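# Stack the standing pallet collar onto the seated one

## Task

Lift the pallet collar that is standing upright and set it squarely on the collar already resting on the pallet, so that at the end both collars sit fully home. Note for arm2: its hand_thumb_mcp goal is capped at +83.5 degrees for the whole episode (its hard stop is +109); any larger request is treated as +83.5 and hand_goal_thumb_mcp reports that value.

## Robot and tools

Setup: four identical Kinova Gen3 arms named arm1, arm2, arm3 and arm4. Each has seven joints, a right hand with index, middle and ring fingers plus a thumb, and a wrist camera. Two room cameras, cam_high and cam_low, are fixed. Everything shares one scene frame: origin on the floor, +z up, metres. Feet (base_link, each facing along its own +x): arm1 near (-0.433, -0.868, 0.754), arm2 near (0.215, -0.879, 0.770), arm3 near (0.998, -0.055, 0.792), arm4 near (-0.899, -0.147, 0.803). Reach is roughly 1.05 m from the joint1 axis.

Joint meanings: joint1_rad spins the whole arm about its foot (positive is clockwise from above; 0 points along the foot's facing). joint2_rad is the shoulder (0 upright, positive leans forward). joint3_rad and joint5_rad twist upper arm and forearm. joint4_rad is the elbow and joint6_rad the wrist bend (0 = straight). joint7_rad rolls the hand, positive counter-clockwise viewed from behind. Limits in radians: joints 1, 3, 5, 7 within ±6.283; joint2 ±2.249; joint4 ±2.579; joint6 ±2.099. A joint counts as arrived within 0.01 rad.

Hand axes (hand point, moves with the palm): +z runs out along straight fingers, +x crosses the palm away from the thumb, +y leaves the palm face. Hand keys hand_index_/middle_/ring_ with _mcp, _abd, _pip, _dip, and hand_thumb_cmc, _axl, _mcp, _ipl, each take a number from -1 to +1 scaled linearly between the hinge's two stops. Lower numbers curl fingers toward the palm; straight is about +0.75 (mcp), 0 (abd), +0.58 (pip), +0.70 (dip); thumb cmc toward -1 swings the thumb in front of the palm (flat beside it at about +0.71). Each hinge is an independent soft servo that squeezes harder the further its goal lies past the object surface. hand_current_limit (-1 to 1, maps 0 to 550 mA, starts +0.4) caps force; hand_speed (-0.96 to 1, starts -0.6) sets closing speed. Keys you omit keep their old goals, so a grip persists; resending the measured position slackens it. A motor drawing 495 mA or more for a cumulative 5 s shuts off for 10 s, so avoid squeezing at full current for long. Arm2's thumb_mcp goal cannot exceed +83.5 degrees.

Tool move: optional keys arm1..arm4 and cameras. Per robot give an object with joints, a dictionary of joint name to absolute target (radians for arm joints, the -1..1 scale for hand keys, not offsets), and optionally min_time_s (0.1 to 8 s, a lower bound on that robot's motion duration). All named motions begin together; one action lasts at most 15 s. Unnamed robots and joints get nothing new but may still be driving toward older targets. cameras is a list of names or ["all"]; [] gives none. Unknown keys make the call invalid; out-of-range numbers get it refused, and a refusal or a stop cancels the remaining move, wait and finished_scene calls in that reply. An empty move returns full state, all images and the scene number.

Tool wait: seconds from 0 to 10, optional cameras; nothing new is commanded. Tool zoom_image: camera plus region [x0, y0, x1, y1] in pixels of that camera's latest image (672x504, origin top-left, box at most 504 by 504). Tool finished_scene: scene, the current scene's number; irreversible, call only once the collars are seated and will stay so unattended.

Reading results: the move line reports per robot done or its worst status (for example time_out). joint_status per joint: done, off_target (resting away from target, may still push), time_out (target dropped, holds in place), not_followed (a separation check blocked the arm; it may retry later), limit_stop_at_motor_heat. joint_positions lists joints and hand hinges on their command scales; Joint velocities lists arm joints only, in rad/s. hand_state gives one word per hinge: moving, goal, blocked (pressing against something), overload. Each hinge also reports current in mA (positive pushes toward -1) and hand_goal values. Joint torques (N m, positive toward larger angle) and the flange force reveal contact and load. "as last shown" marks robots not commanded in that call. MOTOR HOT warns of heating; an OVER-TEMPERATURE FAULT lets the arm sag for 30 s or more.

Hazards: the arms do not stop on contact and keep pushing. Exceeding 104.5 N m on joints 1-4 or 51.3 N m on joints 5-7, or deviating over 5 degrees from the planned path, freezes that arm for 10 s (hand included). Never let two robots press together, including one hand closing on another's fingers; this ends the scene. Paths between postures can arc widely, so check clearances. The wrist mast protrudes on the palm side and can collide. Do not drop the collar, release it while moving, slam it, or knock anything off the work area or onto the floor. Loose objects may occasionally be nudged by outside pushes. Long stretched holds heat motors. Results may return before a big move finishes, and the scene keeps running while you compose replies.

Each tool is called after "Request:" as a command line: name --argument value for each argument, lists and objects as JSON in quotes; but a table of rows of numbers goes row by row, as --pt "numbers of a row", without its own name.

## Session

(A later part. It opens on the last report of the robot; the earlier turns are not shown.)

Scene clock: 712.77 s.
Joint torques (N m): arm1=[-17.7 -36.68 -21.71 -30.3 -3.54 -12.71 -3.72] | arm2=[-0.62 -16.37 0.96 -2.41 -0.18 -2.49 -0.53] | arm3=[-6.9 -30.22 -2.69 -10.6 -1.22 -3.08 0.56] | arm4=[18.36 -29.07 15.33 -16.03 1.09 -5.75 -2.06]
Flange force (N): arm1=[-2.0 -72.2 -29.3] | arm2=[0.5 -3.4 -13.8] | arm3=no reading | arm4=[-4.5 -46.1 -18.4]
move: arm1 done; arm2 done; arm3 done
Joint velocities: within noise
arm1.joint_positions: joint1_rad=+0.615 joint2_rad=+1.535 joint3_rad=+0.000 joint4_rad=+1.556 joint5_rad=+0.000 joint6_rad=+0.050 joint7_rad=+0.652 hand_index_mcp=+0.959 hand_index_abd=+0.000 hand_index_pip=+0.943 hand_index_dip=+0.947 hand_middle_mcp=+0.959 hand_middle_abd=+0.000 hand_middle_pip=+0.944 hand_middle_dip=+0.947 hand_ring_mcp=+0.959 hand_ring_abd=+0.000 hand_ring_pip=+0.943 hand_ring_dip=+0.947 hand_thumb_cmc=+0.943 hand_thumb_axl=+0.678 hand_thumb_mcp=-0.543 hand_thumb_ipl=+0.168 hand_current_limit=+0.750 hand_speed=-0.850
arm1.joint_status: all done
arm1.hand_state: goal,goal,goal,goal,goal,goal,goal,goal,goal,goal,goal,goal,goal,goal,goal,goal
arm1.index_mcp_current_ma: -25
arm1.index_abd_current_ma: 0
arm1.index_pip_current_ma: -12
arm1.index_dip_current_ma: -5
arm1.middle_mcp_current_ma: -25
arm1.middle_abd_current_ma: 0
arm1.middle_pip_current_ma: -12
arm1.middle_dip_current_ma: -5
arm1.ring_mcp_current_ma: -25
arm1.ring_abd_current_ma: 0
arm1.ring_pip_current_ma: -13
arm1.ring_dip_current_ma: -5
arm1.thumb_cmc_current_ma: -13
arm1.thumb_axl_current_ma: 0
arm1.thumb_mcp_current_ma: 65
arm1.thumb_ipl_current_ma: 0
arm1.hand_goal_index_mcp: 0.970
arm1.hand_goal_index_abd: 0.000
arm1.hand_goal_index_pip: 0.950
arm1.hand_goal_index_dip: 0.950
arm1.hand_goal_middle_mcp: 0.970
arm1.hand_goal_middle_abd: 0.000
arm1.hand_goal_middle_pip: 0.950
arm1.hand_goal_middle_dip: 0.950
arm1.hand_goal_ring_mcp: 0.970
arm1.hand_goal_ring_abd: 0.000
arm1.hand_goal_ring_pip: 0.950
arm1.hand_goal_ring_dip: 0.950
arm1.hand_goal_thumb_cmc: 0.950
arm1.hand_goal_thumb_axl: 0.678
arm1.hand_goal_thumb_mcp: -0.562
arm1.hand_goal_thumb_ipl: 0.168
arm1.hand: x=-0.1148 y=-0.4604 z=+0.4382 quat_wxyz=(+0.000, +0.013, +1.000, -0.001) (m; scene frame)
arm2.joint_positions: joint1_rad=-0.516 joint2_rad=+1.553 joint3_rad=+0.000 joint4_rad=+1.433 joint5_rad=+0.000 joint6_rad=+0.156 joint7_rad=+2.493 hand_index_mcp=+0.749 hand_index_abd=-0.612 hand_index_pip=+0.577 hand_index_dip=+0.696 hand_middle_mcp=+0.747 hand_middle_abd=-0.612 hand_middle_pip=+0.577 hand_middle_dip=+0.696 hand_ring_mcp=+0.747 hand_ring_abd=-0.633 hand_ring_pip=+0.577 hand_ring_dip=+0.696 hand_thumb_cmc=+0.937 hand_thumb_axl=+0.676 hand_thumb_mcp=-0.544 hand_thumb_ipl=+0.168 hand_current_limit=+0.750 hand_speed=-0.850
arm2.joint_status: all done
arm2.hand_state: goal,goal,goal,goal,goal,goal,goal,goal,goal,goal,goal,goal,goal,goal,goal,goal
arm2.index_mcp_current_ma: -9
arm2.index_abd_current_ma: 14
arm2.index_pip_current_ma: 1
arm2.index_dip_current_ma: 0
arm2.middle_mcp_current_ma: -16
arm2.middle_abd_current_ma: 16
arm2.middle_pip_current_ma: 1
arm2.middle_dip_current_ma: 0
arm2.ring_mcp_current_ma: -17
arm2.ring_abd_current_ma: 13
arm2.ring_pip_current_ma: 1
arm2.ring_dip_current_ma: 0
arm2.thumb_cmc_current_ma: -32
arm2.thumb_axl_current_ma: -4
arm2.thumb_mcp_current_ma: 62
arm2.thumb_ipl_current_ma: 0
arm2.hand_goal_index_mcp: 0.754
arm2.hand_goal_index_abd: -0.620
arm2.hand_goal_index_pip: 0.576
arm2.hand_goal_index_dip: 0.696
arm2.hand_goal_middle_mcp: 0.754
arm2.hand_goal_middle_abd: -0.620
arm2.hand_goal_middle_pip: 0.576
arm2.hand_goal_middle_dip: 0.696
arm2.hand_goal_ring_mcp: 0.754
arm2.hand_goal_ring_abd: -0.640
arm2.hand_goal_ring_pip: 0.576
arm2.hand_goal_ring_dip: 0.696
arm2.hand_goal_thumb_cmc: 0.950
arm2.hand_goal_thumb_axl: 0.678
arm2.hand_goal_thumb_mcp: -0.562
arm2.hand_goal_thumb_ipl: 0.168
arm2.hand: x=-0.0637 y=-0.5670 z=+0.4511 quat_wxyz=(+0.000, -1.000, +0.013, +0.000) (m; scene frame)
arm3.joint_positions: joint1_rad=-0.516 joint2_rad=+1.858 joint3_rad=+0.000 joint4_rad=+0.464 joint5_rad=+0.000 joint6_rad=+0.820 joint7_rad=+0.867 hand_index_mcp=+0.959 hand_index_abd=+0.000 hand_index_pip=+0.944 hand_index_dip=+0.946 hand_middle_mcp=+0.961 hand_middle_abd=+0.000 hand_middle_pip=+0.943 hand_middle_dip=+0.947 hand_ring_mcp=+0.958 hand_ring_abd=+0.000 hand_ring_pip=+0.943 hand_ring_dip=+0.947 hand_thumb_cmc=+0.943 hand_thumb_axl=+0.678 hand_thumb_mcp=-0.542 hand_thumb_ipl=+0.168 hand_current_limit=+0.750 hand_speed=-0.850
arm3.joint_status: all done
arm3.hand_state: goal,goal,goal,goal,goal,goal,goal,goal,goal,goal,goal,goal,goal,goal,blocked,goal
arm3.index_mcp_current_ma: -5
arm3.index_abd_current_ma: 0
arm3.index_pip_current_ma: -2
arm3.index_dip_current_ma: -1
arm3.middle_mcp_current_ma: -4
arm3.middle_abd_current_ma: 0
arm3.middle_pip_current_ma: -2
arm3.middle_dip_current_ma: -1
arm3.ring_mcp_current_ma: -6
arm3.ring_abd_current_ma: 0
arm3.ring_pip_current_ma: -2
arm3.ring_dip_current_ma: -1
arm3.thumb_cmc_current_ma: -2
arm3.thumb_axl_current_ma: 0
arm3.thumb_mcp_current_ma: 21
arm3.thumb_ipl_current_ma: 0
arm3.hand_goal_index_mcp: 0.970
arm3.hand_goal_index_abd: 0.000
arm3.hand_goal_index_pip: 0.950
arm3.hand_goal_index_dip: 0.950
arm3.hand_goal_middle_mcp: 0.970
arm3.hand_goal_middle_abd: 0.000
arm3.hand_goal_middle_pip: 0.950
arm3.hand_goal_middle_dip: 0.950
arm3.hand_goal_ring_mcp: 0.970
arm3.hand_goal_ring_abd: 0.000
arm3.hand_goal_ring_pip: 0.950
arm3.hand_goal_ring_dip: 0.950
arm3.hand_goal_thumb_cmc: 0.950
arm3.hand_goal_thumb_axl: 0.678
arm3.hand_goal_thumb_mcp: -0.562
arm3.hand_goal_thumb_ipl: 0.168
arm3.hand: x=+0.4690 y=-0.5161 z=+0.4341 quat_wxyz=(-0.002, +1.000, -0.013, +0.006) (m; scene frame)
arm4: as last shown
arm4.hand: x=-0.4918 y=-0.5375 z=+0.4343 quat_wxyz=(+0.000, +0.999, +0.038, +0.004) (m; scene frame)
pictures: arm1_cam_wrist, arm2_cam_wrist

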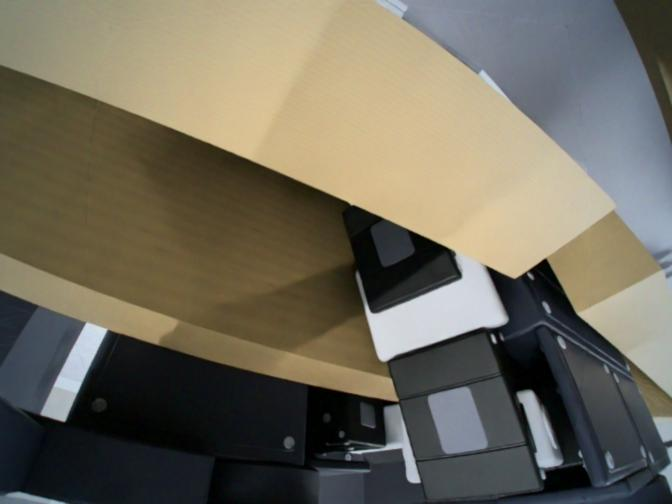

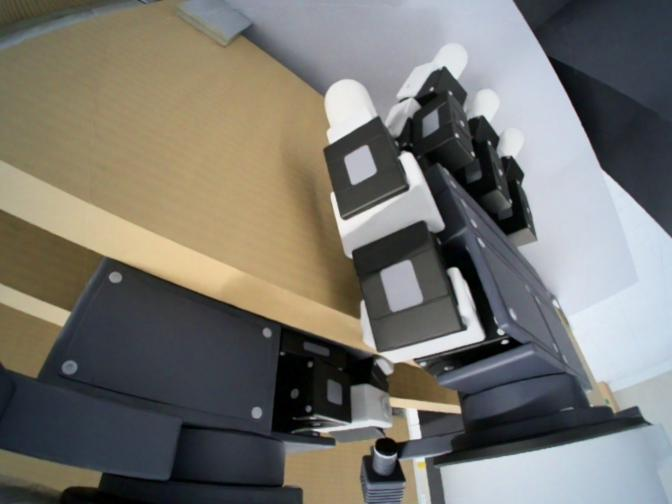

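Request:
move --arm1 '{"joints":{"joint1_rad":0.6132,"joint2_rad":1.5317,"joint4_rad":1.5572,"joint6_rad":0.0527,"joint7_rad":0.6507},"min_time_s":2}' --arm2 '{"joints":{"joint1_rad":-0.5142,"joint2_rad":1.5494,"joint4_rad":1.4324,"joint6_rad":0.1598,"joint7_rad":2.494},"min_time_s":2}' --arm3 '{"joints":{"joint1_rad":-0.5183,"joint2_rad":1.8534,"joint4_rad":0.4649,"joint6_rad":0.8233,"joint7_rad":0.8643},"min_time_s":2}' --arm4 '{"joints":{"joint1_rad":0.3461,"joint2_rad":1.7039,"joint4_rad":1.1058,"joint6_rad":0.3319,"joint7_rad":-0.9134},"min_time_s":2}'

Scene clock: 821.87 s.
Joint torques (N m): arm1=[-17.58 -51.36 -22.43 -25.85 -3.16 -10.07 -3.3] | arm2=[-2.37 -20.72 -1.46 7.36 -0.89 3.87 -1.04] | arm3=[-4.75 -32.78 -1.5 -9.52 -0.89 -1.59 0.32] | arm4=[19.24 -42.35 16.36 -15.03 1.23 -4.98 -2.03]
Flange force (N): arm1=[-6.3 -65.1 16.1] | arm2=[-4.8 -19.9 19.4] | arm3=no reading | arm4=[6.7 -38.9 17.7]
move: arm1 done; arm2 done; arm3 done; arm4 done
Joint velocities: within noise
arm1.joint_positions: joint1_rad=+0.613 joint2_rad=+1.532 joint3_rad=+0.000 joint4_rad=+1.557 joint5_rad=+0.000 joint6_rad=+0.053 joint7_rad=+0.651 hand_index_mcp=+0.959 hand_index_abd=+0.000 hand_index_pip=+0.943 hand_index_dip=+0.947 hand_middle_mcp=+0.959 hand_middle_abd=+0.000 hand_middle_pip=+0.944 hand_middle_dip=+0.947 hand_ring_mcp=+0.959 hand_ring_abd=+0.000 hand_ring_pip=+0.943 hand_ring_dip=+0.947 hand_thumb_cmc=+0.943 hand_thumb_axl=+0.678 hand_thumb_mcp=-0.543 hand_thumb_ipl=+0.168 hand_current_limit=+0.750 hand_speed=-0.850
arm1.joint_status: all done
arm1.hand_state: goal,goal,goal,goal,goal,goal,goal,goal,goal,goal,goal,goal,goal,goal,goal,goal
arm1.index_mcp_current_ma: -25
arm1.index_abd_current_ma: 0
arm1.index_pip_current_ma: -12
arm1.index_dip_current_ma: -5
arm1.middle_mcp_current_ma: -25
arm1.middle_abd_current_ma: 0
arm1.middle_pip_current_ma: -12
arm1.middle_dip_current_ma: -5
arm1.ring_mcp_current_ma: -25
arm1.ring_abd_current_ma: 0
arm1.ring_pip_current_ma: -13
arm1.ring_dip_current_ma: -5
arm1.thumb_cmc_current_ma: -13
arm1.thumb_axl_current_ma: 0
arm1.thumb_mcp_current_ma: 65
arm1.thumb_ipl_current_ma: 0
arm1.hand_goal_index_mcp: 0.970
arm1.hand_goal_index_abd: 0.000
arm1.hand_goal_index_pip: 0.950
arm1.hand_goal_index_dip: 0.950
arm1.hand_goal_middle_mcp: 0.970
arm1.hand_goal_middle_abd: 0.000
arm1.hand_goal_middle_pip: 0.950
arm1.hand_goal_middle_dip: 0.950
arm1.hand_goal_ring_mcp: 0.970
arm1.hand_goal_ring_abd: 0.000
arm1.hand_goal_ring_pip: 0.950
arm1.hand_goal_ring_dip: 0.950
arm1.hand_goal_thumb_cmc: 0.950
arm1.hand_goal_thumb_axl: 0.678
arm1.hand_goal_thumb_mcp: -0.562
arm1.hand_goal_thumb_ipl: 0.168
arm1.hand: x=-0.1148 y=-0.4593 z=+0.4397 quat_wxyz=(+0.000, +0.013, +1.000, -0.001) (m; scene frame)
arm2.joint_positions: joint1_rad=-0.514 joint2_rad=+1.549 joint3_rad=+0.000 joint4_rad=+1.432 joint5_rad=+0.000 joint6_rad=+0.160 joint7_rad=+2.494 hand_index_mcp=+0.750 hand_index_abd=-0.613 hand_index_pip=+0.577 hand_index_dip=+0.696 hand_middle_mcp=+0.734 hand_middle_abd=-0.612 hand_middle_pip=+0.577 hand_middle_dip=+0.696 hand_ring_mcp=+0.722 hand_ring_abd=-0.633 hand_ring_pip=+0.598 hand_ring_dip=+0.704 hand_thumb_cmc=+0.937 hand_thumb_axl=+0.677 hand_thumb_mcp=-0.544 hand_thumb_ipl=+0.168 hand_current_limit=+0.750 hand_speed=-0.850
arm2.joint_status: all done
arm2.hand_state: goal,goal,goal,goal,goal,goal,goal,goal,blocked,goal,blocked,goal,goal,goal,goal,goal
arm2.index_mcp_current_ma: -9
arm2.index_abd_current_ma: 14
arm2.index_pip_current_ma: 1
arm2.index_dip_current_ma: 0
arm2.middle_mcp_current_ma: -57
arm2.middle_abd_current_ma: 16
arm2.middle_pip_current_ma: 1
arm2.middle_dip_current_ma: 0
arm2.ring_mcp_current_ma: -104
arm2.ring_abd_current_ma: 13
arm2.ring_pip_current_ma: 61
arm2.ring_dip_current_ma: 18
arm2.thumb_cmc_current_ma: -32
arm2.thumb_axl_current_ma: -3
arm2.thumb_mcp_current_ma: 62
arm2.thumb_ipl_current_ma: 0
arm2.hand_goal_index_mcp: 0.754
arm2.hand_goal_index_abd: -0.620
arm2.hand_goal_index_pip: 0.576
arm2.hand_goal_index_dip: 0.696
arm2.hand_goal_middle_mcp: 0.754
arm2.hand_goal_middle_abd: -0.620
arm2.hand_goal_middle_pip: 0.576
arm2.hand_goal_middle_dip: 0.696
arm2.hand_goal_ring_mcp: 0.754
arm2.hand_goal_ring_abd: -0.640
arm2.hand_goal_ring_pip: 0.576
arm2.hand_goal_ring_dip: 0.696
arm2.hand_goal_thumb_cmc: 0.950
arm2.hand_goal_thumb_axl: 0.678
arm2.hand_goal_thumb_mcp: -0.562
arm2.hand_goal_thumb_ipl: 0.168
arm2.hand: x=-0.0638 y=-0.5658 z=+0.4526 quat_wxyz=(+0.000, -1.000, +0.013, +0.000) (m; scene frame)
arm3.joint_positions: joint1_rad=-0.518 joint2_rad=+1.853 joint3_rad=+0.000 joint4_rad=+0.465 joint5_rad=+0.000 joint6_rad=+0.823 joint7_rad=+0.864 hand_index_mcp=+0.959 hand_index_abd=+0.000 hand_index_pip=+0.944 hand_index_dip=+0.946 hand_middle_mcp=+0.961 hand_middle_abd=+0.000 hand_middle_pip=+0.943 hand_middle_dip=+0.947 hand_ring_mcp=+0.958 hand_ring_abd=+0.000 hand_ring_pip=+0.943 hand_ring_dip=+0.947 hand_thumb_cmc=+0.943 hand_thumb_axl=+0.678 hand_thumb_mcp=-0.542 hand_thumb_ipl=+0.168 hand_current_limit=+0.750 hand_speed=-0.850
arm3.joint_status: all done
arm3.hand_state: goal,goal,goal,goal,goal,goal,goal,goal,goal,goal,goal,goal,goal,goal,blocked,goal
arm3.index_mcp_current_ma: -5
arm3.index_abd_current_ma: 0
arm3.index_pip_current_ma: -2
arm3.index_dip_current_ma: -1
arm3.middle_mcp_current_ma: -4
arm3.middle_abd_current_ma: 0
arm3.middle_pip_current_ma: -2
arm3.middle_dip_current_ma: -1
arm3.ring_mcp_current_ma: -6
arm3.ring_abd_current_ma: 0
arm3.ring_pip_current_ma: -2
arm3.ring_dip_current_ma: -1
arm3.thumb_cmc_current_ma: -2
arm3.thumb_axl_current_ma: 0
arm3.thumb_mcp_current_ma: 21
arm3.thumb_ipl_current_ma: 0
arm3.hand_goal_index_mcp: 0.970
arm3.hand_goal_index_abd: 0.000
arm3.hand_goal_index_pip: 0.950
arm3.hand_goal_index_dip: 0.950
arm3.hand_goal_middle_mcp: 0.970
arm3.hand_goal_middle_abd: 0.000
arm3.hand_goal_middle_pip: 0.950
arm3.hand_goal_middle_dip: 0.950
arm3.hand_goal_ring_mcp: 0.970
arm3.hand_goal_ring_abd: 0.000
arm3.hand_goal_ring_pip: 0.950
arm3.hand_goal_ring_dip: 0.950
arm3.hand_goal_thumb_cmc: 0.950
arm3.hand_goal_thumb_axl: 0.678
arm3.hand_goal_thumb_mcp: -0.562
arm3.hand_goal_thumb_ipl: 0.168
arm3.hand: x=+0.4690 y=-0.5181 z=+0.4366 quat_wxyz=(-0.002, +1.000, -0.013, +0.006) (m; scene frame)
arm4.joint_positions: joint1_rad=+0.346 joint2_rad=+1.704 joint3_rad=+0.000 joint4_rad=+1.106 joint5_rad=+0.000 joint6_rad=+0.332 joint7_rad=-0.913 hand_index_mcp=+0.960 hand_index_abd=+0.000 hand_index_pip=+0.943 hand_index_dip=+0.947 hand_middle_mcp=+0.960 hand_middle_abd=+0.000 hand_middle_pip=+0.943 hand_middle_dip=+0.947 hand_ring_mcp=+0.960 hand_ring_abd=+0.000 hand_ring_pip=+0.944 hand_ring_dip=+0.947 hand_thumb_cmc=+0.944 hand_thumb_axl=+0.678 hand_thumb_mcp=-0.541 hand_thumb_ipl=+0.168 hand_current_limit=+0.750 hand_speed=-0.850
arm4.joint_status: all done
arm4.hand_state: goal,goal,goal,goal,goal,goal,goal,goal,goal,goal,goal,goal,goal,goal,blocked,goal
arm4.index_mcp_current_ma: -4
arm4.index_abd_current_ma: 0
arm4.index_pip_current_ma: -2
arm4.index_dip_current_ma: -1
arm4.middle_mcp_current_ma: -4
arm4.middle_abd_current_ma: 0
arm4.middle_pip_current_ma: -2
arm4.middle_dip_current_ma: -1
arm4.ring_mcp_current_ma: -5
arm4.ring_abd_current_ma: 0
arm4.ring_pip_current_ma: -2
arm4.ring_dip_current_ma: -1
arm4.thumb_cmc_current_ma: -2
arm4.thumb_axl_current_ma: 0
arm4.thumb_mcp_current_ma: 22
arm4.thumb_ipl_current_ma: 0
arm4.hand_goal_index_mcp: 0.970
arm4.hand_goal_index_abd: 0.000
arm4.hand_goal_index_pip: 0.950
arm4.hand_goal_index_dip: 0.950
arm4.hand_goal_middle_mcp: 0.970
arm4.hand_goal_middle_abd: 0.000
arm4.hand_goal_middle_pip: 0.950
arm4.hand_goal_middle_dip: 0.950
arm4.hand_goal_ring_mcp: 0.970
arm4.hand_goal_ring_abd: 0.000
arm4.hand_goal_ring_pip: 0.950
arm4.hand_goal_ring_dip: 0.950
arm4.hand_goal_thumb_cmc: 0.950
arm4.hand_goal_thumb_axl: 0.678
arm4.hand_goal_thumb_mcp: -0.562
arm4.hand_goal_thumb_ipl: 0.168
arm4.hand: x=-0.4918 y=-0.5387 z=+0.4363 quat_wxyz=(+0.000, +0.999, +0.038, +0.004) (m; scene frame)
pictures: none

Request:
move --arm2 '{"joints":{"joint1_rad":-0.5119,"joint2_rad":1.55,"joint4_rad":1.4264,"joint6_rad":0.1652,"joint7_rad":2.4963},"min_time_s":2}' --arm3 '{"joints":{"joint1_rad":-0.5221,"joint2_rad":1.8531,"joint4_rad":0.4571,"joint6_rad":0.8314,"joint7_rad":0.8605},"min_time_s":2}'

Scene clock: 858.67 s.
Joint torques (N m): arm1=[-14.2 -53.83 -18.63 -22.05 -2.63 -8.33 -2.82] | arm2=[0.48 -22.75 2.92 -0.74 0.39 -0.77 -0.11] | arm3=[-10.1 -38.39 -3.95 -13 -1.8 -2.96 0.85] | arm4=[19.25 -41.75 16.57 -15.53 1.29 -5.29 -2.04]
Flange force (N): arm1=[-4.0 -54.2 30.7] | arm2=[-3.8 -4.0 5.2] | arm3=no reading | arm4=[5.5 -39.9 14.9]
move: arm2 done; arm3 done
Joint velocities: within noise
arm1, arm4: as last shown
arm2.joint_positions: joint1_rad=-0.512 joint2_rad=+1.550 joint3_rad=+0.000 joint4_rad=+1.426 joint5_rad=+0.000 joint6_rad=+0.165 joint7_rad=+2.496 hand_index_mcp=+0.750 hand_index_abd=-0.613 hand_index_pip=+0.577 hand_index_dip=+0.696 hand_middle_mcp=+0.735 hand_middle_abd=-0.612 hand_middle_pip=+0.578 hand_middle_dip=+0.696 hand_ring_mcp=+0.721 hand_ring_abd=-0.630 hand_ring_pip=+0.607 hand_ring_dip=+0.707 hand_thumb_cmc=+0.937 hand_thumb_axl=+0.677 hand_thumb_mcp=-0.544 hand_thumb_ipl=+0.168 hand_current_limit=+0.750 hand_speed=-0.850
arm2.joint_status: all done
arm2.hand_state: goal,goal,goal,goal,goal,goal,goal,goal,blocked,goal,blocked,goal,goal,goal,goal,goal
arm2.index_mcp_current_ma: -9
arm2.index_abd_current_ma: 13
arm2.index_pip_current_ma: 1
arm2.index_dip_current_ma: 0
arm2.middle_mcp_current_ma: -52
arm2.middle_abd_current_ma: 16
arm2.middle_pip_current_ma: 3
arm2.middle_dip_current_ma: 0
arm2.ring_mcp_current_ma: -107
arm2.ring_abd_current_ma: 19
arm2.ring_pip_current_ma: 92
arm2.ring_dip_current_ma: 26
arm2.thumb_cmc_current_ma: -32
arm2.thumb_axl_current_ma: -2
arm2.thumb_mcp_current_ma: 62
arm2.thumb_ipl_current_ma: 0
arm2.hand_goal_index_mcp: 0.754
arm2.hand_goal_index_abd: -0.620
arm2.hand_goal_index_pip: 0.576
arm2.hand_goal_index_dip: 0.696
arm2.hand_goal_middle_mcp: 0.754
arm2.hand_goal_middle_abd: -0.620
arm2.hand_goal_middle_pip: 0.576
arm2.hand_goal_middle_dip: 0.696
arm2.hand_goal_ring_mcp: 0.754
arm2.hand_goal_ring_abd: -0.640
arm2.hand_goal_ring_pip: 0.576
arm2.hand_goal_ring_dip: 0.696
arm2.hand_goal_thumb_cmc: 0.950
arm2.hand_goal_thumb_axl: 0.678
arm2.hand_goal_thumb_mcp: -0.562
arm2.hand_goal_thumb_ipl: 0.168
arm2.hand: x=-0.0639 y=-0.5638 z=+0.4527 quat_wxyz=(+0.000, -1.000, +0.013, +0.000) (m; scene frame)
arm3.joint_positions: joint1_rad=-0.522 joint2_rad=+1.853 joint3_rad=+0.000 joint4_rad=+0.457 joint5_rad=+0.000 joint6_rad=+0.831 joint7_rad=+0.861 hand_index_mcp=+0.959 hand_index_abd=+0.000 hand_index_pip=+0.944 hand_index_dip=+0.946 hand_middle_mcp=+0.961 hand_middle_abd=+0.000 hand_middle_pip=+0.943 hand_middle_dip=+0.947 hand_ring_mcp=+0.958 hand_ring_abd=+0.000 hand_ring_pip=+0.943 hand_ring_dip=+0.947 hand_thumb_cmc=+0.943 hand_thumb_axl=+0.678 hand_thumb_mcp=-0.542 hand_thumb_ipl=+0.168 hand_current_limit=+0.750 hand_speed=-0.850
arm3.joint_status: all done
arm3.hand_state: goal,goal,goal,goal,goal,goal,goal,goal,goal,goal,goal,goal,goal,goal,blocked,goal
arm3.index_mcp_current_ma: -5
arm3.index_abd_current_ma: 0
arm3.index_pip_current_ma: -2
arm3.index_dip_current_ma: -1
arm3.middle_mcp_current_ma: -4
arm3.middle_abd_current_ma: 0
arm3.middle_pip_current_ma: -2
arm3.middle_dip_current_ma: -1
arm3.ring_mcp_current_ma: -6
arm3.ring_abd_current_ma: 0
arm3.ring_pip_current_ma: -2
arm3.ring_dip_current_ma: -1
arm3.thumb_cmc_current_ma: -2
arm3.thumb_axl_current_ma: 0
arm3.thumb_mcp_current_ma: 21
arm3.thumb_ipl_current_ma: 0
arm3.hand_goal_index_mcp: 0.970
arm3.hand_goal_index_abd: 0.000
arm3.hand_goal_index_pip: 0.950
arm3.hand_goal_index_dip: 0.950
arm3.hand_goal_middle_mcp: 0.970
arm3.hand_goal_middle_abd: 0.000
arm3.hand_goal_middle_pip: 0.950
arm3.hand_goal_middle_dip: 0.950
arm3.hand_goal_ring_mcp: 0.970
arm3.hand_goal_ring_abd: 0.000
arm3.hand_goal_ring_pip: 0.950
arm3.hand_goal_ring_dip: 0.950
arm3.hand_goal_thumb_cmc: 0.950
arm3.hand_goal_thumb_axl: 0.678
arm3.hand_goal_thumb_mcp: -0.562
arm3.hand_goal_thumb_ipl: 0.168
arm3.hand: x=+0.4691 y=-0.5212 z=+0.4386 quat_wxyz=(-0.002, +1.000, -0.013, +0.006) (m; scene frame)
arm4.hand: x=-0.4917 y=-0.5388 z=+0.4364 quat_wxyz=(+0.000, +0.999, +0.038, +0.004) (m; scene frame)
pictures: none

Request:
move --arm1 '{"joints":{"joint1_rad":0.6121,"joint2_rad":1.5318,"joint4_rad":1.5555,"joint6_rad":0.0543,"joint7_rad":0.6496},"min_time_s":1.5}' --arm2 '{"joints":{"joint2_rad":1.5481,"joint4_rad":1.4283},"min_time_s":1.5}' --arm3 '{"joints":{"joint1_rad":-0.524,"joint2_rad":1.853,"joint4_rad":0.4532,"joint6_rad":0.8354,"joint7_rad":0.8586},"min_time_s":1.5}' --arm4 '{"joints":{"joint1_rad":0.3469,"joint2_rad":1.7029,"joint4_rad":1.106,"joint6_rad":0.3327,"joint7_rad":-0.9126},"min_time_s":1.5}'

Scene clock: 899.87 s.
Joint torques (N m): arm1=[-17.17 -53.73 -22.04 -27.91 -3.34 -10.82 -3.49] | arm2=[-0.05 -26.47 2.4 0.75 -0.02 0.58 -0.55] | arm3=[-10.13 -39.41 -4 -13.69 -1.79 -3.33 0.88] | arm4=[22.6 -44.87 19.71 -18.03 1.44 -6.41 -2.44]
Flange force (N): arm1=[-3.3 -67.9 17.0] | arm2=[-3.6 -7.3 17.6] | arm3=no reading | arm4=[5.7 -47.2 15.8]
move: arm1 done; arm2 done; arm3 done; arm4 done
Joint velocities: within noise
arm1.joint_positions: joint1_rad=+0.612 joint2_rad=+1.532 joint3_rad=+0.000 joint4_rad=+1.556 joint5_rad=+0.000 joint6_rad=+0.054 joint7_rad=+0.650 hand_index_mcp=+0.959 hand_index_abd=+0.000 hand_index_pip=+0.943 hand_index_dip=+0.947 hand_middle_mcp=+0.959 hand_middle_abd=+0.000 hand_middle_pip=+0.944 hand_middle_dip=+0.947 hand_ring_mcp=+0.959 hand_ring_abd=+0.000 hand_ring_pip=+0.943 hand_ring_dip=+0.947 hand_thumb_cmc=+0.943 hand_thumb_axl=+0.678 hand_thumb_mcp=-0.543 hand_thumb_ipl=+0.168 hand_current_limit=+0.750 hand_speed=-0.850
arm1.joint_status: all done
arm1.hand_state: goal,goal,goal,goal,goal,goal,goal,goal,goal,goal,goal,goal,goal,goal,goal,goal
arm1.index_mcp_current_ma: -25
arm1.index_abd_current_ma: 0
arm1.index_pip_current_ma: -12
arm1.index_dip_current_ma: -5
arm1.middle_mcp_current_ma: -25
arm1.middle_abd_current_ma: 0
arm1.middle_pip_current_ma: -12
arm1.middle_dip_current_ma: -5
arm1.ring_mcp_current_ma: -25
arm1.ring_abd_current_ma: 0
arm1.ring_pip_current_ma: -13
arm1.ring_dip_current_ma: -5
arm1.thumb_cmc_current_ma: -13
arm1.thumb_axl_current_ma: 0
arm1.thumb_mcp_current_ma: 65
arm1.thumb_ipl_current_ma: 0
arm1.hand_goal_index_mcp: 0.970
arm1.hand_goal_index_abd: 0.000
arm1.hand_goal_index_pip: 0.950
arm1.hand_goal_index_dip: 0.950
arm1.hand_goal_middle_mcp: 0.970
arm1.hand_goal_middle_abd: 0.000
arm1.hand_goal_middle_pip: 0.950
arm1.hand_goal_middle_dip: 0.950
arm1.hand_goal_ring_mcp: 0.970
arm1.hand_goal_ring_abd: 0.000
arm1.hand_goal_ring_pip: 0.950
arm1.hand_goal_ring_dip: 0.950
arm1.hand_goal_thumb_cmc: 0.950
arm1.hand_goal_thumb_axl: 0.678
arm1.hand_goal_thumb_mcp: -0.562
arm1.hand_goal_thumb_ipl: 0.168
arm1.hand: x=-0.1149 y=-0.4586 z=+0.4397 quat_wxyz=(+0.000, +0.013, +1.000, -0.001) (m; scene frame)
arm2.joint_positions: joint1_rad=-0.512 joint2_rad=+1.548 joint3_rad=+0.000 joint4_rad=+1.428 joint5_rad=+0.000 joint6_rad=+0.165 joint7_rad=+2.496 hand_index_mcp=+0.750 hand_index_abd=-0.613 hand_index_pip=+0.577 hand_index_dip=+0.696 hand_middle_mcp=+0.737 hand_middle_abd=-0.612 hand_middle_pip=+0.580 hand_middle_dip=+0.697 hand_ring_mcp=+0.721 hand_ring_abd=-0.627 hand_ring_pip=+0.613 hand_ring_dip=+0.710 hand_thumb_cmc=+0.937 hand_thumb_axl=+0.677 hand_thumb_mcp=-0.544 hand_thumb_ipl=+0.168 hand_current_limit=+0.750 hand_speed=-0.850
arm2.joint_status: all done
arm2.hand_state: goal,goal,goal,goal,goal,goal,goal,goal,blocked,goal,blocked,goal,goal,goal,goal,goal
arm2.index_mcp_current_ma: -9
arm2.index_abd_current_ma: 13
arm2.index_pip_current_ma: 1
arm2.index_dip_current_ma: 0
arm2.middle_mcp_current_ma: -47
arm2.middle_abd_current_ma: 16
arm2.middle_pip_current_ma: 8
arm2.middle_dip_current_ma: 2
arm2.ring_mcp_current_ma: -108
arm2.ring_abd_current_ma: 27
arm2.ring_pip_current_ma: 112
arm2.ring_dip_current_ma: 35
arm2.thumb_cmc_current_ma: -32
arm2.thumb_axl_current_ma: -2
arm2.thumb_mcp_current_ma: 62
arm2.thumb_ipl_current_ma: 0
arm2.hand_goal_index_mcp: 0.754
arm2.hand_goal_index_abd: -0.620
arm2.hand_goal_index_pip: 0.576
arm2.hand_goal_index_dip: 0.696
arm2.hand_goal_middle_mcp: 0.754
arm2.hand_goal_middle_abd: -0.620
arm2.hand_goal_middle_pip: 0.576
arm2.hand_goal_middle_dip: 0.696
arm2.hand_goal_ring_mcp: 0.754
arm2.hand_goal_ring_abd: -0.640
arm2.hand_goal_ring_pip: 0.576
arm2.hand_goal_ring_dip: 0.696
arm2.hand_goal_thumb_cmc: 0.950
arm2.hand_goal_thumb_axl: 0.678
arm2.hand_goal_thumb_mcp: -0.562
arm2.hand_goal_thumb_ipl: 0.168
arm2.hand: x=-0.0638 y=-0.5638 z=+0.4535 quat_wxyz=(+0.000, -1.000, +0.013, +0.000) (m; scene frame)
arm3.joint_positions: joint1_rad=-0.524 joint2_rad=+1.853 joint3_rad=+0.000 joint4_rad=+0.453 joint5_rad=+0.000 joint6_rad=+0.835 joint7_rad=+0.859 hand_index_mcp=+0.959 hand_index_abd=+0.000 hand_index_pip=+0.944 hand_index_dip=+0.946 hand_middle_mcp=+0.961 hand_middle_abd=+0.000 hand_middle_pip=+0.943 hand_middle_dip=+0.947 hand_ring_mcp=+0.958 hand_ring_abd=+0.000 hand_ring_pip=+0.943 hand_ring_dip=+0.947 hand_thumb_cmc=+0.943 hand_thumb_axl=+0.678 hand_thumb_mcp=-0.542 hand_thumb_ipl=+0.168 hand_current_limit=+0.750 hand_speed=-0.850
arm3.joint_status: all done
arm3.hand_state: goal,goal,goal,goal,goal,goal,goal,goal,goal,goal,goal,goal,goal,goal,blocked,goal
arm3.index_mcp_current_ma: -5
arm3.index_abd_current_ma: 0
arm3.index_pip_current_ma: -2
arm3.index_dip_current_ma: -1
arm3.middle_mcp_current_ma: -4
arm3.middle_abd_current_ma: 0
arm3.middle_pip_current_ma: -2
arm3.middle_dip_current_ma: -1
arm3.ring_mcp_current_ma: -6
arm3.ring_abd_current_ma: 0
arm3.ring_pip_current_ma: -2
arm3.ring_dip_current_ma: -1
arm3.thumb_cmc_current_ma: -2
arm3.thumb_axl_current_ma: 0
arm3.thumb_mcp_current_ma: 21
arm3.thumb_ipl_current_ma: 0
arm3.hand_goal_index_mcp: 0.970
arm3.hand_goal_index_abd: 0.000
arm3.hand_goal_index_pip: 0.950
arm3.hand_goal_index_dip: 0.950
arm3.hand_goal_middle_mcp: 0.970
arm3.hand_goal_middle_abd: 0.000
arm3.hand_goal_middle_pip: 0.950
arm3.hand_goal_middle_dip: 0.950
arm3.hand_goal_ring_mcp: 0.970
arm3.hand_goal_ring_abd: 0.000
arm3.hand_goal_ring_pip: 0.950
arm3.hand_goal_ring_dip: 0.950
arm3.hand_goal_thumb_cmc: 0.950
arm3.hand_goal_thumb_axl: 0.678
arm3.hand_goal_thumb_mcp: -0.562
arm3.hand_goal_thumb_ipl: 0.168
arm3.hand: x=+0.4691 y=-0.5227 z=+0.4395 quat_wxyz=(-0.002, +1.000, -0.013, +0.006) (m; scene frame)
arm4.joint_positions: joint1_rad=+0.347 joint2_rad=+1.703 joint3_rad=+0.000 joint4_rad=+1.106 joint5_rad=+0.000 joint6_rad=+0.333 joint7_rad=-0.913 hand_index_mcp=+0.960 hand_index_abd=+0.000 hand_index_pip=+0.943 hand_index_dip=+0.947 hand_middle_mcp=+0.960 hand_middle_abd=+0.000 hand_middle_pip=+0.943 hand_middle_dip=+0.947 hand_ring_mcp=+0.960 hand_ring_abd=+0.000 hand_ring_pip=+0.944 hand_ring_dip=+0.947 hand_thumb_cmc=+0.944 hand_thumb_axl=+0.678 hand_thumb_mcp=-0.541 hand_thumb_ipl=+0.168 hand_current_limit=+0.750 hand_speed=-0.850
arm4.joint_status: all done
arm4.hand_state: goal,goal,goal,goal,goal,goal,goal,goal,goal,goal,goal,goal,goal,goal,blocked,goal
arm4.index_mcp_current_ma: -4
arm4.index_abd_current_ma: 0
arm4.index_pip_current_ma: -2
arm4.index_dip_current_ma: -1
arm4.middle_mcp_current_ma: -4
arm4.middle_abd_current_ma: 0
arm4.middle_pip_current_ma: -2
arm4.middle_dip_current_ma: -1
arm4.ring_mcp_current_ma: -5
arm4.ring_abd_current_ma: 0
arm4.ring_pip_current_ma: -2
arm4.ring_dip_current_ma: -1
arm4.thumb_cmc_current_ma: -2
arm4.thumb_axl_current_ma: 0
arm4.thumb_mcp_current_ma: 22
arm4.thumb_ipl_current_ma: 0
arm4.hand_goal_index_mcp: 0.970
arm4.hand_goal_index_abd: 0.000
arm4.hand_goal_index_pip: 0.950
arm4.hand_goal_index_dip: 0.950
arm4.hand_goal_middle_mcp: 0.970
arm4.hand_goal_middle_abd: 0.000
arm4.hand_goal_middle_pip: 0.950
arm4.hand_goal_middle_dip: 0.950
arm4.hand_goal_ring_mcp: 0.970
arm4.hand_goal_ring_abd: 0.000
arm4.hand_goal_ring_pip: 0.950
arm4.hand_goal_ring_dip: 0.950
arm4.hand_goal_thumb_cmc: 0.950
arm4.hand_goal_thumb_axl: 0.678
arm4.hand_goal_thumb_mcp: -0.562
arm4.hand_goal_thumb_ipl: 0.168
arm4.hand: x=-0.4918 y=-0.5392 z=+0.4368 quat_wxyz=(+0.000, +0.999, +0.038, +0.004) (m; scene frame)
pictures: none

Request:
move --arm1 '{"joints":{"joint2_rad":1.5223,"joint4_rad":1.5645,"joint6_rad":0.0547},"min_time_s":3}' --arm2 '{"joints":{"joint2_rad":1.5386,"joint4_rad":1.4375,"joint6_rad":0.1655},"min_time_s":3}' --arm3 '{"joints":{"joint2_rad":1.8384,"joint4_rad":0.4761,"joint6_rad":0.8271},"min_time_s":3}' --arm4 '{"joints":{"joint2_rad":1.6929,"joint4_rad":1.1179,"joint6_rad":0.3308},"min_time_s":3}' --cameras '["cam_low","arm3_cam_wrist","arm4_cam_wrist"]'

Scene clock: 933.57 s.
Joint torques (N m): arm1=[-18.01 -56.03 -23.16 -27.91 -3.44 -10.82 -3.48] | arm2=[-0.35 -31.71 2.32 0.85 -0.56 1.15 -1.08] | arm3=[-7.57 -38.37 -2.84 -12.8 -1.26 -2.9 0.6] | arm4=[22.24 -41.81 19.08 -18.69 1.31 -6.81 -2.45]
Flange force (N): arm1=[-5.0 -68.8 22.9] | arm2=[-2.5 -8.9 30.2] | arm3=no reading | arm4=[2.1 -49.4 6.6]
move: arm1 done; arm2 done; arm3 done; arm4 done
Joint velocities: within noise
arm1.joint_positions: joint1_rad=+0.612 joint2_rad=+1.522 joint3_rad=+0.000 joint4_rad=+1.565 joint5_rad=+0.000 joint6_rad=+0.055 joint7_rad=+0.650 hand_index_mcp=+0.959 hand_index_abd=+0.000 hand_index_pip=+0.943 hand_index_dip=+0.947 hand_middle_mcp=+0.959 hand_middle_abd=+0.000 hand_middle_pip=+0.944 hand_middle_dip=+0.947 hand_ring_mcp=+0.959 hand_ring_abd=+0.000 hand_ring_pip=+0.943 hand_ring_dip=+0.947 hand_thumb_cmc=+0.943 hand_thumb_axl=+0.678 hand_thumb_mcp=-0.543 hand_thumb_ipl=+0.168 hand_current_limit=+0.750 hand_speed=-0.850
arm1.joint_status: all done
arm1.hand_state: goal,goal,goal,goal,goal,goal,goal,goal,goal,goal,goal,goal,goal,goal,goal,goal
arm1.index_mcp_current_ma: -25
arm1.index_abd_current_ma: 0
arm1.index_pip_current_ma: -12
arm1.index_dip_current_ma: -5
arm1.middle_mcp_current_ma: -25
arm1.middle_abd_current_ma: 0
arm1.middle_pip_current_ma: -12
arm1.middle_dip_current_ma: -5
arm1.ring_mcp_current_ma: -25
arm1.ring_abd_current_ma: 0
arm1.ring_pip_current_ma: -13
arm1.ring_dip_current_ma: -5
arm1.thumb_cmc_current_ma: -13
arm1.thumb_axl_current_ma: 0
arm1.thumb_mcp_current_ma: 65
arm1.thumb_ipl_current_ma: 0
arm1.hand_goal_index_mcp: 0.970
arm1.hand_goal_index_abd: 0.000
arm1.hand_goal_index_pip: 0.950
arm1.hand_goal_index_dip: 0.950
arm1.hand_goal_middle_mcp: 0.970
arm1.hand_goal_middle_abd: 0.000
arm1.hand_goal_middle_pip: 0.950
arm1.hand_goal_middle_dip: 0.950
arm1.hand_goal_ring_mcp: 0.970
arm1.hand_goal_ring_abd: 0.000
arm1.hand_goal_ring_pip: 0.950
arm1.hand_goal_ring_dip: 0.950
arm1.hand_goal_thumb_cmc: 0.950
arm1.hand_goal_thumb_axl: 0.678
arm1.hand_goal_thumb_mcp: -0.562
arm1.hand_goal_thumb_ipl: 0.168
arm1.hand: x=-0.1148 y=-0.4585 z=+0.4437 quat_wxyz=(+0.000, +0.013, +1.000, -0.001) (m; scene frame)
arm2.joint_positions: joint1_rad=-0.512 joint2_rad=+1.539 joint3_rad=+0.000 joint4_rad=+1.438 joint5_rad=+0.000 joint6_rad=+0.165 joint7_rad=+2.496 hand_index_mcp=+0.750 hand_index_abd=-0.613 hand_index_pip=+0.577 hand_index_dip=+0.696 hand_middle_mcp=+0.728 hand_middle_abd=-0.611 hand_middle_pip=+0.585 hand_middle_dip=+0.700 hand_ring_mcp=+0.706 hand_ring_abd=-0.621 hand_ring_pip=+0.626 hand_ring_dip=+0.714 hand_thumb_cmc=+0.937 hand_thumb_axl=+0.677 hand_thumb_mcp=-0.544 hand_thumb_ipl=+0.168 hand_current_limit=+0.750 hand_speed=-0.850
arm2.joint_status: all done
arm2.hand_state: goal,goal,goal,goal,blocked,goal,goal,goal,blocked,goal,blocked,goal,goal,goal,goal,goal
arm2.index_mcp_current_ma: -9
arm2.index_abd_current_ma: 13
arm2.index_pip_current_ma: 1
arm2.index_dip_current_ma: 0
arm2.middle_mcp_current_ma: -80
arm2.middle_abd_current_ma: 17
arm2.middle_pip_current_ma: 21
arm2.middle_dip_current_ma: 7
arm2.ring_mcp_current_ma: -169
arm2.ring_abd_current_ma: 43
arm2.ring_pip_current_ma: 162
arm2.ring_dip_current_ma: 48
arm2.thumb_cmc_current_ma: -32
arm2.thumb_axl_current_ma: -2
arm2.thumb_mcp_current_ma: 62
arm2.thumb_ipl_current_ma: 0
arm2.hand_goal_index_mcp: 0.754
arm2.hand_goal_index_abd: -0.620
arm2.hand_goal_index_pip: 0.576
arm2.hand_goal_index_dip: 0.696
arm2.hand_goal_middle_mcp: 0.754
arm2.hand_goal_middle_abd: -0.620
arm2.hand_goal_middle_pip: 0.576
arm2.hand_goal_middle_dip: 0.696
arm2.hand_goal_ring_mcp: 0.754
arm2.hand_goal_ring_abd: -0.640
arm2.hand_goal_ring_pip: 0.576
arm2.hand_goal_ring_dip: 0.696
arm2.hand_goal_thumb_cmc: 0.950
arm2.hand_goal_thumb_axl: 0.678
arm2.hand_goal_thumb_mcp: -0.562
arm2.hand_goal_thumb_ipl: 0.168
arm2.hand: x=-0.0638 y=-0.5638 z=+0.4575 quat_wxyz=(+0.000, -1.000, +0.013, +0.000) (m; scene frame)
arm3.joint_positions: joint1_rad=-0.524 joint2_rad=+1.838 joint3_rad=+0.000 joint4_rad=+0.476 joint5_rad=+0.000 joint6_rad=+0.827 joint7_rad=+0.859 hand_index_mcp=+0.959 hand_index_abd=+0.000 hand_index_pip=+0.944 hand_index_dip=+0.946 hand_middle_mcp=+0.961 hand_middle_abd=+0.000 hand_middle_pip=+0.943 hand_middle_dip=+0.947 hand_ring_mcp=+0.958 hand_ring_abd=+0.000 hand_ring_pip=+0.943 hand_ring_dip=+0.947 hand_thumb_cmc=+0.943 hand_thumb_axl=+0.678 hand_thumb_mcp=-0.542 hand_thumb_ipl=+0.168 hand_current_limit=+0.750 hand_speed=-0.850
arm3.joint_status: all done
arm3.hand_state: goal,goal,goal,goal,goal,goal,goal,goal,goal,goal,goal,goal,goal,goal,blocked,goal
arm3.index_mcp_current_ma: -5
arm3.index_abd_current_ma: 0
arm3.index_pip_current_ma: -2
arm3.index_dip_current_ma: -1
arm3.middle_mcp_current_ma: -4
arm3.middle_abd_current_ma: 0
arm3.middle_pip_current_ma: -2
arm3.middle_dip_current_ma: -1
arm3.ring_mcp_current_ma: -6
arm3.ring_abd_current_ma: 0
arm3.ring_pip_current_ma: -2
arm3.ring_dip_current_ma: -1
arm3.thumb_cmc_current_ma: -2
arm3.thumb_axl_current_ma: 0
arm3.thumb_mcp_current_ma: 21
arm3.thumb_ipl_current_ma: 0
arm3.hand_goal_index_mcp: 0.970
arm3.hand_goal_index_abd: 0.000
arm3.hand_goal_index_pip: 0.950
arm3.hand_goal_index_dip: 0.950
arm3.hand_goal_middle_mcp: 0.970
arm3.hand_goal_middle_abd: 0.000
arm3.hand_goal_middle_pip: 0.950
arm3.hand_goal_middle_dip: 0.950
arm3.hand_goal_ring_mcp: 0.970
arm3.hand_goal_ring_abd: 0.000
arm3.hand_goal_ring_pip: 0.950
arm3.hand_goal_ring_dip: 0.950
arm3.hand_goal_thumb_cmc: 0.950
arm3.hand_goal_thumb_axl: 0.678
arm3.hand_goal_thumb_mcp: -0.562
arm3.hand_goal_thumb_ipl: 0.168
arm3.hand: x=+0.4691 y=-0.5226 z=+0.4435 quat_wxyz=(-0.002, +1.000, -0.013, +0.006) (m; scene frame)
arm4.joint_positions: joint1_rad=+0.347 joint2_rad=+1.693 joint3_rad=+0.000 joint4_rad=+1.118 joint5_rad=+0.000 joint6_rad=+0.331 joint7_rad=-0.913 hand_index_mcp=+0.960 hand_index_abd=+0.000 hand_index_pip=+0.943 hand_index_dip=+0.947 hand_middle_mcp=+0.960 hand_middle_abd=+0.000 hand_middle_pip=+0.943 hand_middle_dip=+0.947 hand_ring_mcp=+0.960 hand_ring_abd=+0.000 hand_ring_pip=+0.944 hand_ring_dip=+0.947 hand_thumb_cmc=+0.944 hand_thumb_axl=+0.678 hand_thumb_mcp=-0.541 hand_thumb_ipl=+0.168 hand_current_limit=+0.750 hand_speed=-0.850
arm4.joint_status: all done
arm4.hand_state: goal,goal,goal,goal,goal,goal,goal,goal,goal,goal,goal,goal,goal,goal,blocked,goal
arm4.index_mcp_current_ma: -4
arm4.index_abd_current_ma: 0
arm4.index_pip_current_ma: -2
arm4.index_dip_current_ma: -1
arm4.middle_mcp_current_ma: -4
arm4.middle_abd_current_ma: 0
arm4.middle_pip_current_ma: -2
arm4.middle_dip_current_ma: -1
arm4.ring_mcp_current_ma: -5
arm4.ring_abd_current_ma: 0
arm4.ring_pip_current_ma: -2
arm4.ring_dip_current_ma: -1
arm4.thumb_cmc_current_ma: -2
arm4.thumb_axl_current_ma: 0
arm4.thumb_mcp_current_ma: 22
arm4.thumb_ipl_current_ma: 0
arm4.hand_goal_index_mcp: 0.970
arm4.hand_goal_index_abd: 0.000
arm4.hand_goal_index_pip: 0.950
arm4.hand_goal_index_dip: 0.950
arm4.hand_goal_middle_mcp: 0.970
arm4.hand_goal_middle_abd: 0.000
arm4.hand_goal_middle_pip: 0.950
arm4.hand_goal_middle_dip: 0.950
arm4.hand_goal_ring_mcp: 0.970
arm4.hand_goal_ring_abd: 0.000
arm4.hand_goal_ring_pip: 0.950
arm4.hand_goal_ring_dip: 0.950
arm4.hand_goal_thumb_cmc: 0.950
arm4.hand_goal_thumb_axl: 0.678
arm4.hand_goal_thumb_mcp: -0.562
arm4.hand_goal_thumb_ipl: 0.168
arm4.hand: x=-0.4918 y=-0.5392 z=+0.4408 quat_wxyz=(+0.000, +0.999, +0.038, +0.004) (m; scene frame)
pictures: arm3_cam_wrist, arm4_cam_wrist, cam_low

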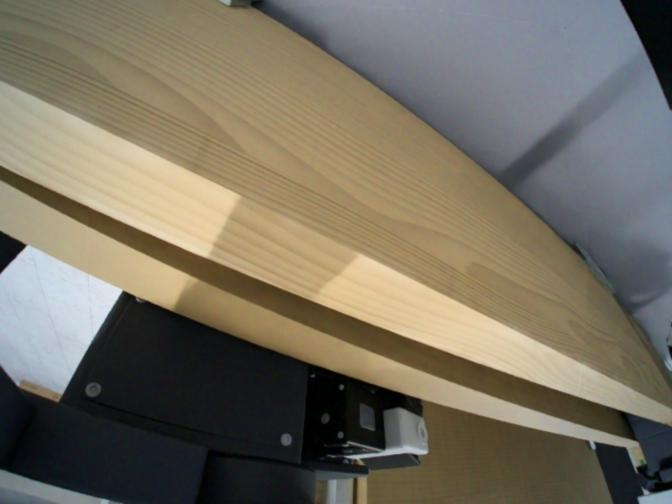

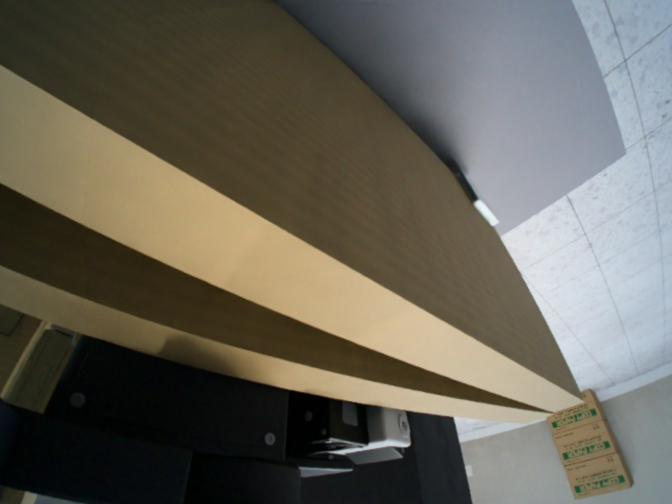

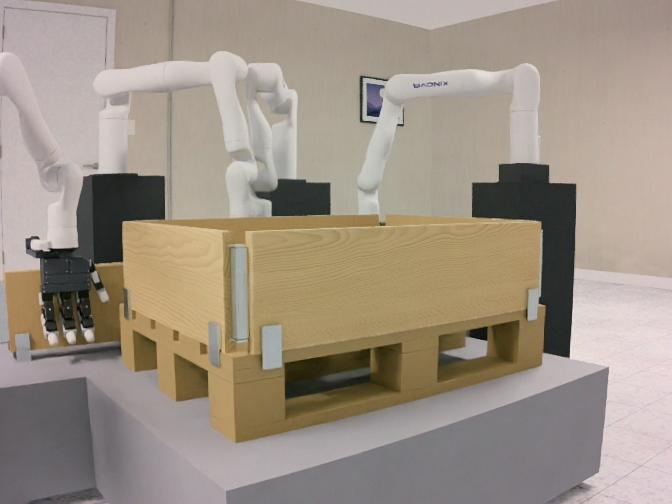

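Request:
zoom_image --camera "cam_low" --region '[0, 240, 160, 380]'

Scaled by 3.150 from the camera's 672x504 image, which has a finer 960x720 frame.

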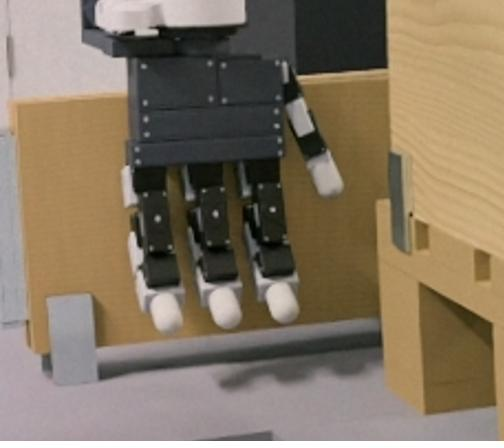

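Request:
move --arm1 '{"joints":{"joint2_rad":1.5152,"joint4_rad":1.5713,"joint6_rad":0.055},"min_time_s":2.5}' --arm2 '{"joints":{"joint2_rad":1.5327,"joint4_rad":1.4433,"joint6_rad":0.1656},"min_time_s":2.5}' --arm3 '{"joints":{"joint1_rad":-0.5265,"joint2_rad":1.8289,"joint4_rad":0.485,"joint6_rad":0.8277,"joint7_rad":0.8561},"min_time_s":2.5}' --arm4 '{"joints":{"joint2_rad":1.6829,"joint4_rad":1.1298,"joint6_rad":0.3289},"min_time_s":2.5}' --cameras '["cam_low"]'

Request:
zoom_image --camera "cam_low" --region '[0, 240, 160, 380]'

Scene clock: 982.50 s.
Joint torques (N m): arm1=[-17.94 -56.79 -23.06 -28 -3.44 -10.8 -3.46] | arm2=[1.6 -32.25 5.15 -0.64 -0.34 0.53 -1.14] | arm3=[-9.4 -39.35 -3.65 -13.55 -1.51 -3.3 0.73] | arm4=[24.22 -42.33 21.07 -19.01 1.37 -6.99 -2.53]
Flange force (N): arm1=[-4.8 -68.9 25.0] | arm2=[-3.9 -3.9 28.0] | arm3=no reading | arm4=[4.1 -52.4 7.2]
move: arm1 done; arm2 done; arm3 done; arm4 done
Joint velocities: within noise
arm1.joint_positions: joint1_rad=+0.612 joint2_rad=+1.515 joint3_rad=+0.000 joint4_rad=+1.571 joint5_rad=+0.000 joint6_rad=+0.055 joint7_rad=+0.650 hand_index_mcp=+0.959 hand_index_abd=+0.000 hand_index_pip=+0.943 hand_index_dip=+0.947 hand_middle_mcp=+0.959 hand_middle_abd=+0.000 hand_middle_pip=+0.944 hand_middle_dip=+0.947 hand_ring_mcp=+0.959 hand_ring_abd=+0.000 hand_ring_pip=+0.943 hand_ring_dip=+0.947 hand_thumb_cmc=+0.943 hand_thumb_axl=+0.678 hand_thumb_mcp=-0.543 hand_thumb_ipl=+0.168 hand_current_limit=+0.750 hand_speed=-0.850
arm1.joint_status: all done
arm1.hand_state: goal,goal,goal,goal,goal,goal,goal,goal,goal,goal,goal,goal,goal,goal,goal,goal
arm1.index_mcp_current_ma: -25
arm1.index_abd_current_ma: 0
arm1.index_pip_current_ma: -12
arm1.index_dip_current_ma: -5
arm1.middle_mcp_current_ma: -25
arm1.middle_abd_current_ma: 0
arm1.middle_pip_current_ma: -12
arm1.middle_dip_current_ma: -5
arm1.ring_mcp_current_ma: -25
arm1.ring_abd_current_ma: 0
arm1.ring_pip_current_ma: -13
arm1.ring_dip_current_ma: -5
arm1.thumb_cmc_current_ma: -13
arm1.thumb_axl_current_ma: 0
arm1.thumb_mcp_current_ma: 65
arm1.thumb_ipl_current_ma: 0
arm1.hand_goal_index_mcp: 0.970
arm1.hand_goal_index_abd: 0.000
arm1.hand_goal_index_pip: 0.950
arm1.hand_goal_index_dip: 0.950
arm1.hand_goal_middle_mcp: 0.970
arm1.hand_goal_middle_abd: 0.000
arm1.hand_goal_middle_pip: 0.950
arm1.hand_goal_middle_dip: 0.950
arm1.hand_goal_ring_mcp: 0.970
arm1.hand_goal_ring_abd: 0.000
arm1.hand_goal_ring_pip: 0.950
arm1.hand_goal_ring_dip: 0.950
arm1.hand_goal_thumb_cmc: 0.950
arm1.hand_goal_thumb_axl: 0.678
arm1.hand_goal_thumb_mcp: -0.562
arm1.hand_goal_thumb_ipl: 0.168
arm1.hand: x=-0.1149 y=-0.4586 z=+0.4467 quat_wxyz=(+0.000, +0.013, +1.000, -0.001) (m; scene frame)
arm2.joint_positions: joint1_rad=-0.512 joint2_rad=+1.533 joint3_rad=+0.000 joint4_rad=+1.443 joint5_rad=+0.000 joint6_rad=+0.166 joint7_rad=+2.496 hand_index_mcp=+0.750 hand_index_abd=-0.613 hand_index_pip=+0.577 hand_index_dip=+0.696 hand_middle_mcp=+0.728 hand_middle_abd=-0.611 hand_middle_pip=+0.586 hand_middle_dip=+0.700 hand_ring_mcp=+0.704 hand_ring_abd=-0.615 hand_ring_pip=+0.628 hand_ring_dip=+0.716 hand_thumb_cmc=+0.937 hand_thumb_axl=+0.677 hand_thumb_mcp=-0.544 hand_thumb_ipl=+0.168 hand_current_limit=+0.750 hand_speed=-0.850
arm2.joint_status: all done
arm2.hand_state: goal,goal,goal,goal,blocked,goal,goal,goal,blocked,blocked,blocked,goal,goal,goal,goal,goal
arm2.index_mcp_current_ma: -9
arm2.index_abd_current_ma: 13
arm2.index_pip_current_ma: 1
arm2.index_dip_current_ma: 0
arm2.middle_mcp_current_ma: -81
arm2.middle_abd_current_ma: 18
arm2.middle_pip_current_ma: 23
arm2.middle_dip_current_ma: 8
arm2.ring_mcp_current_ma: -175
arm2.ring_abd_current_ma: 60
arm2.ring_pip_current_ma: 173
arm2.ring_dip_current_ma: 52
arm2.thumb_cmc_current_ma: -32
arm2.thumb_axl_current_ma: -2
arm2.thumb_mcp_current_ma: 62
arm2.thumb_ipl_current_ma: 0
arm2.hand_goal_index_mcp: 0.754
arm2.hand_goal_index_abd: -0.620
arm2.hand_goal_index_pip: 0.576
arm2.hand_goal_index_dip: 0.696
arm2.hand_goal_middle_mcp: 0.754
arm2.hand_goal_middle_abd: -0.620
arm2.hand_goal_middle_pip: 0.576
arm2.hand_goal_middle_dip: 0.696
arm2.hand_goal_ring_mcp: 0.754
arm2.hand_goal_ring_abd: -0.640
arm2.hand_goal_ring_pip: 0.576
arm2.hand_goal_ring_dip: 0.696
arm2.hand_goal_thumb_cmc: 0.950
arm2.hand_goal_thumb_axl: 0.678
arm2.hand_goal_thumb_mcp: -0.562
arm2.hand_goal_thumb_ipl: 0.168
arm2.hand: x=-0.0638 y=-0.5639 z=+0.4600 quat_wxyz=(+0.000, -1.000, +0.013, +0.000) (m; scene frame)
arm3.joint_positions: joint1_rad=-0.527 joint2_rad=+1.829 joint3_rad=+0.000 joint4_rad=+0.485 joint5_rad=+0.000 joint6_rad=+0.828 joint7_rad=+0.856 hand_index_mcp=+0.959 hand_index_abd=+0.000 hand_index_pip=+0.944 hand_index_dip=+0.946 hand_middle_mcp=+0.961 hand_middle_abd=+0.000 hand_middle_pip=+0.943 hand_middle_dip=+0.947 hand_ring_mcp=+0.958 hand_ring_abd=+0.000 hand_ring_pip=+0.943 hand_ring_dip=+0.947 hand_thumb_cmc=+0.943 hand_thumb_axl=+0.678 hand_thumb_mcp=-0.542 hand_thumb_ipl=+0.168 hand_current_limit=+0.750 hand_speed=-0.850
arm3.joint_status: all done
arm3.hand_state: goal,goal,goal,goal,goal,goal,goal,goal,goal,goal,goal,goal,goal,goal,blocked,goal
arm3.index_mcp_current_ma: -5
arm3.index_abd_current_ma: 0
arm3.index_pip_current_ma: -2
arm3.index_dip_current_ma: -1
arm3.middle_mcp_current_ma: -4
arm3.middle_abd_current_ma: 0
arm3.middle_pip_current_ma: -2
arm3.middle_dip_current_ma: -1
arm3.ring_mcp_current_ma: -6
arm3.ring_abd_current_ma: 0
arm3.ring_pip_current_ma: -2
arm3.ring_dip_current_ma: -1
arm3.thumb_cmc_current_ma: -2
arm3.thumb_axl_current_ma: 0
arm3.thumb_mcp_current_ma: 21
arm3.thumb_ipl_current_ma: 0
arm3.hand_goal_index_mcp: 0.970
arm3.hand_goal_index_abd: 0.000
arm3.hand_goal_index_pip: 0.950
arm3.hand_goal_index_dip: 0.950
arm3.hand_goal_middle_mcp: 0.970
arm3.hand_goal_middle_abd: 0.000
arm3.hand_goal_middle_pip: 0.950
arm3.hand_goal_middle_dip: 0.950
arm3.hand_goal_ring_mcp: 0.970
arm3.hand_goal_ring_abd: 0.000
arm3.hand_goal_ring_pip: 0.950
arm3.hand_goal_ring_dip: 0.950
arm3.hand_goal_thumb_cmc: 0.950
arm3.hand_goal_thumb_axl: 0.678
arm3.hand_goal_thumb_mcp: -0.562
arm3.hand_goal_thumb_ipl: 0.168
arm3.hand: x=+0.4692 y=-0.5246 z=+0.4475 quat_wxyz=(-0.002, +1.000, -0.013, +0.006) (m; scene frame)
arm4.joint_positions: joint1_rad=+0.347 joint2_rad=+1.683 joint3_rad=+0.000 joint4_rad=+1.130 joint5_rad=+0.000 joint6_rad=+0.329 joint7_rad=-0.913 hand_index_mcp=+0.960 hand_index_abd=+0.000 hand_index_pip=+0.943 hand_index_dip=+0.947 hand_middle_mcp=+0.960 hand_middle_abd=+0.000 hand_middle_pip=+0.943 hand_middle_dip=+0.947 hand_ring_mcp=+0.960 hand_ring_abd=+0.000 hand_ring_pip=+0.944 hand_ring_dip=+0.947 hand_thumb_cmc=+0.944 hand_thumb_axl=+0.678 hand_thumb_mcp=-0.541 hand_thumb_ipl=+0.168 hand_current_limit=+0.750 hand_speed=-0.850
arm4.joint_status: all done
arm4.hand_state: goal,goal,goal,goal,goal,goal,goal,goal,goal,goal,goal,goal,goal,goal,blocked,goal
arm4.index_mcp_current_ma: -4
arm4.index_abd_current_ma: 0
arm4.index_pip_current_ma: -2
arm4.index_dip_current_ma: -1
arm4.middle_mcp_current_ma: -4
arm4.middle_abd_current_ma: 0
arm4.middle_pip_current_ma: -2
arm4.middle_dip_current_ma: -1
arm4.ring_mcp_current_ma: -5
arm4.ring_abd_current_ma: 0
arm4.ring_pip_current_ma: -2
arm4.ring_dip_current_ma: -1
arm4.thumb_cmc_current_ma: -2
arm4.thumb_axl_current_ma: 0
arm4.thumb_mcp_current_ma: 22
arm4.thumb_ipl_current_ma: 0
arm4.hand_goal_index_mcp: 0.970
arm4.hand_goal_index_abd: 0.000
arm4.hand_goal_index_pip: 0.950
arm4.hand_goal_index_dip: 0.950
arm4.hand_goal_middle_mcp: 0.970
arm4.hand_goal_middle_abd: 0.000
arm4.hand_goal_middle_pip: 0.950
arm4.hand_goal_middle_dip: 0.950
arm4.hand_goal_ring_mcp: 0.970
arm4.hand_goal_ring_abd: 0.000
arm4.hand_goal_ring_pip: 0.950
arm4.hand_goal_ring_dip: 0.950
arm4.hand_goal_thumb_cmc: 0.950
arm4.hand_goal_thumb_axl: 0.678
arm4.hand_goal_thumb_mcp: -0.562
arm4.hand_goal_thumb_ipl: 0.168
arm4.hand: x=-0.4919 y=-0.5392 z=+0.4448 quat_wxyz=(+0.000, +0.999, +0.038, +0.004) (m; scene frame)
pictures: cam_low

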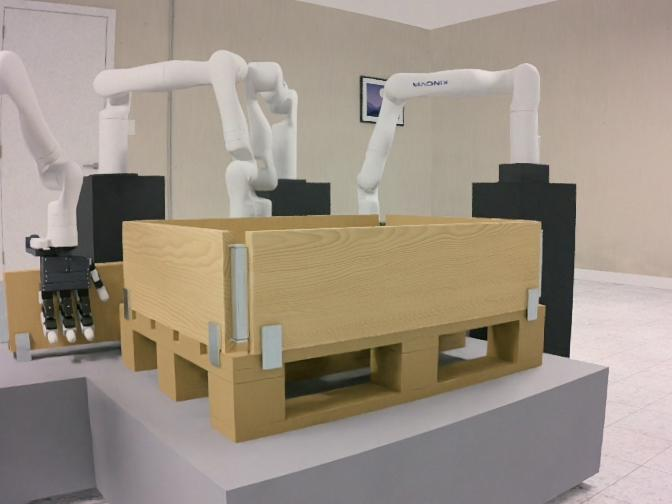

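Scaled by 3.150 from the camera's 672x504 image, which has a finer 960x720 frame.

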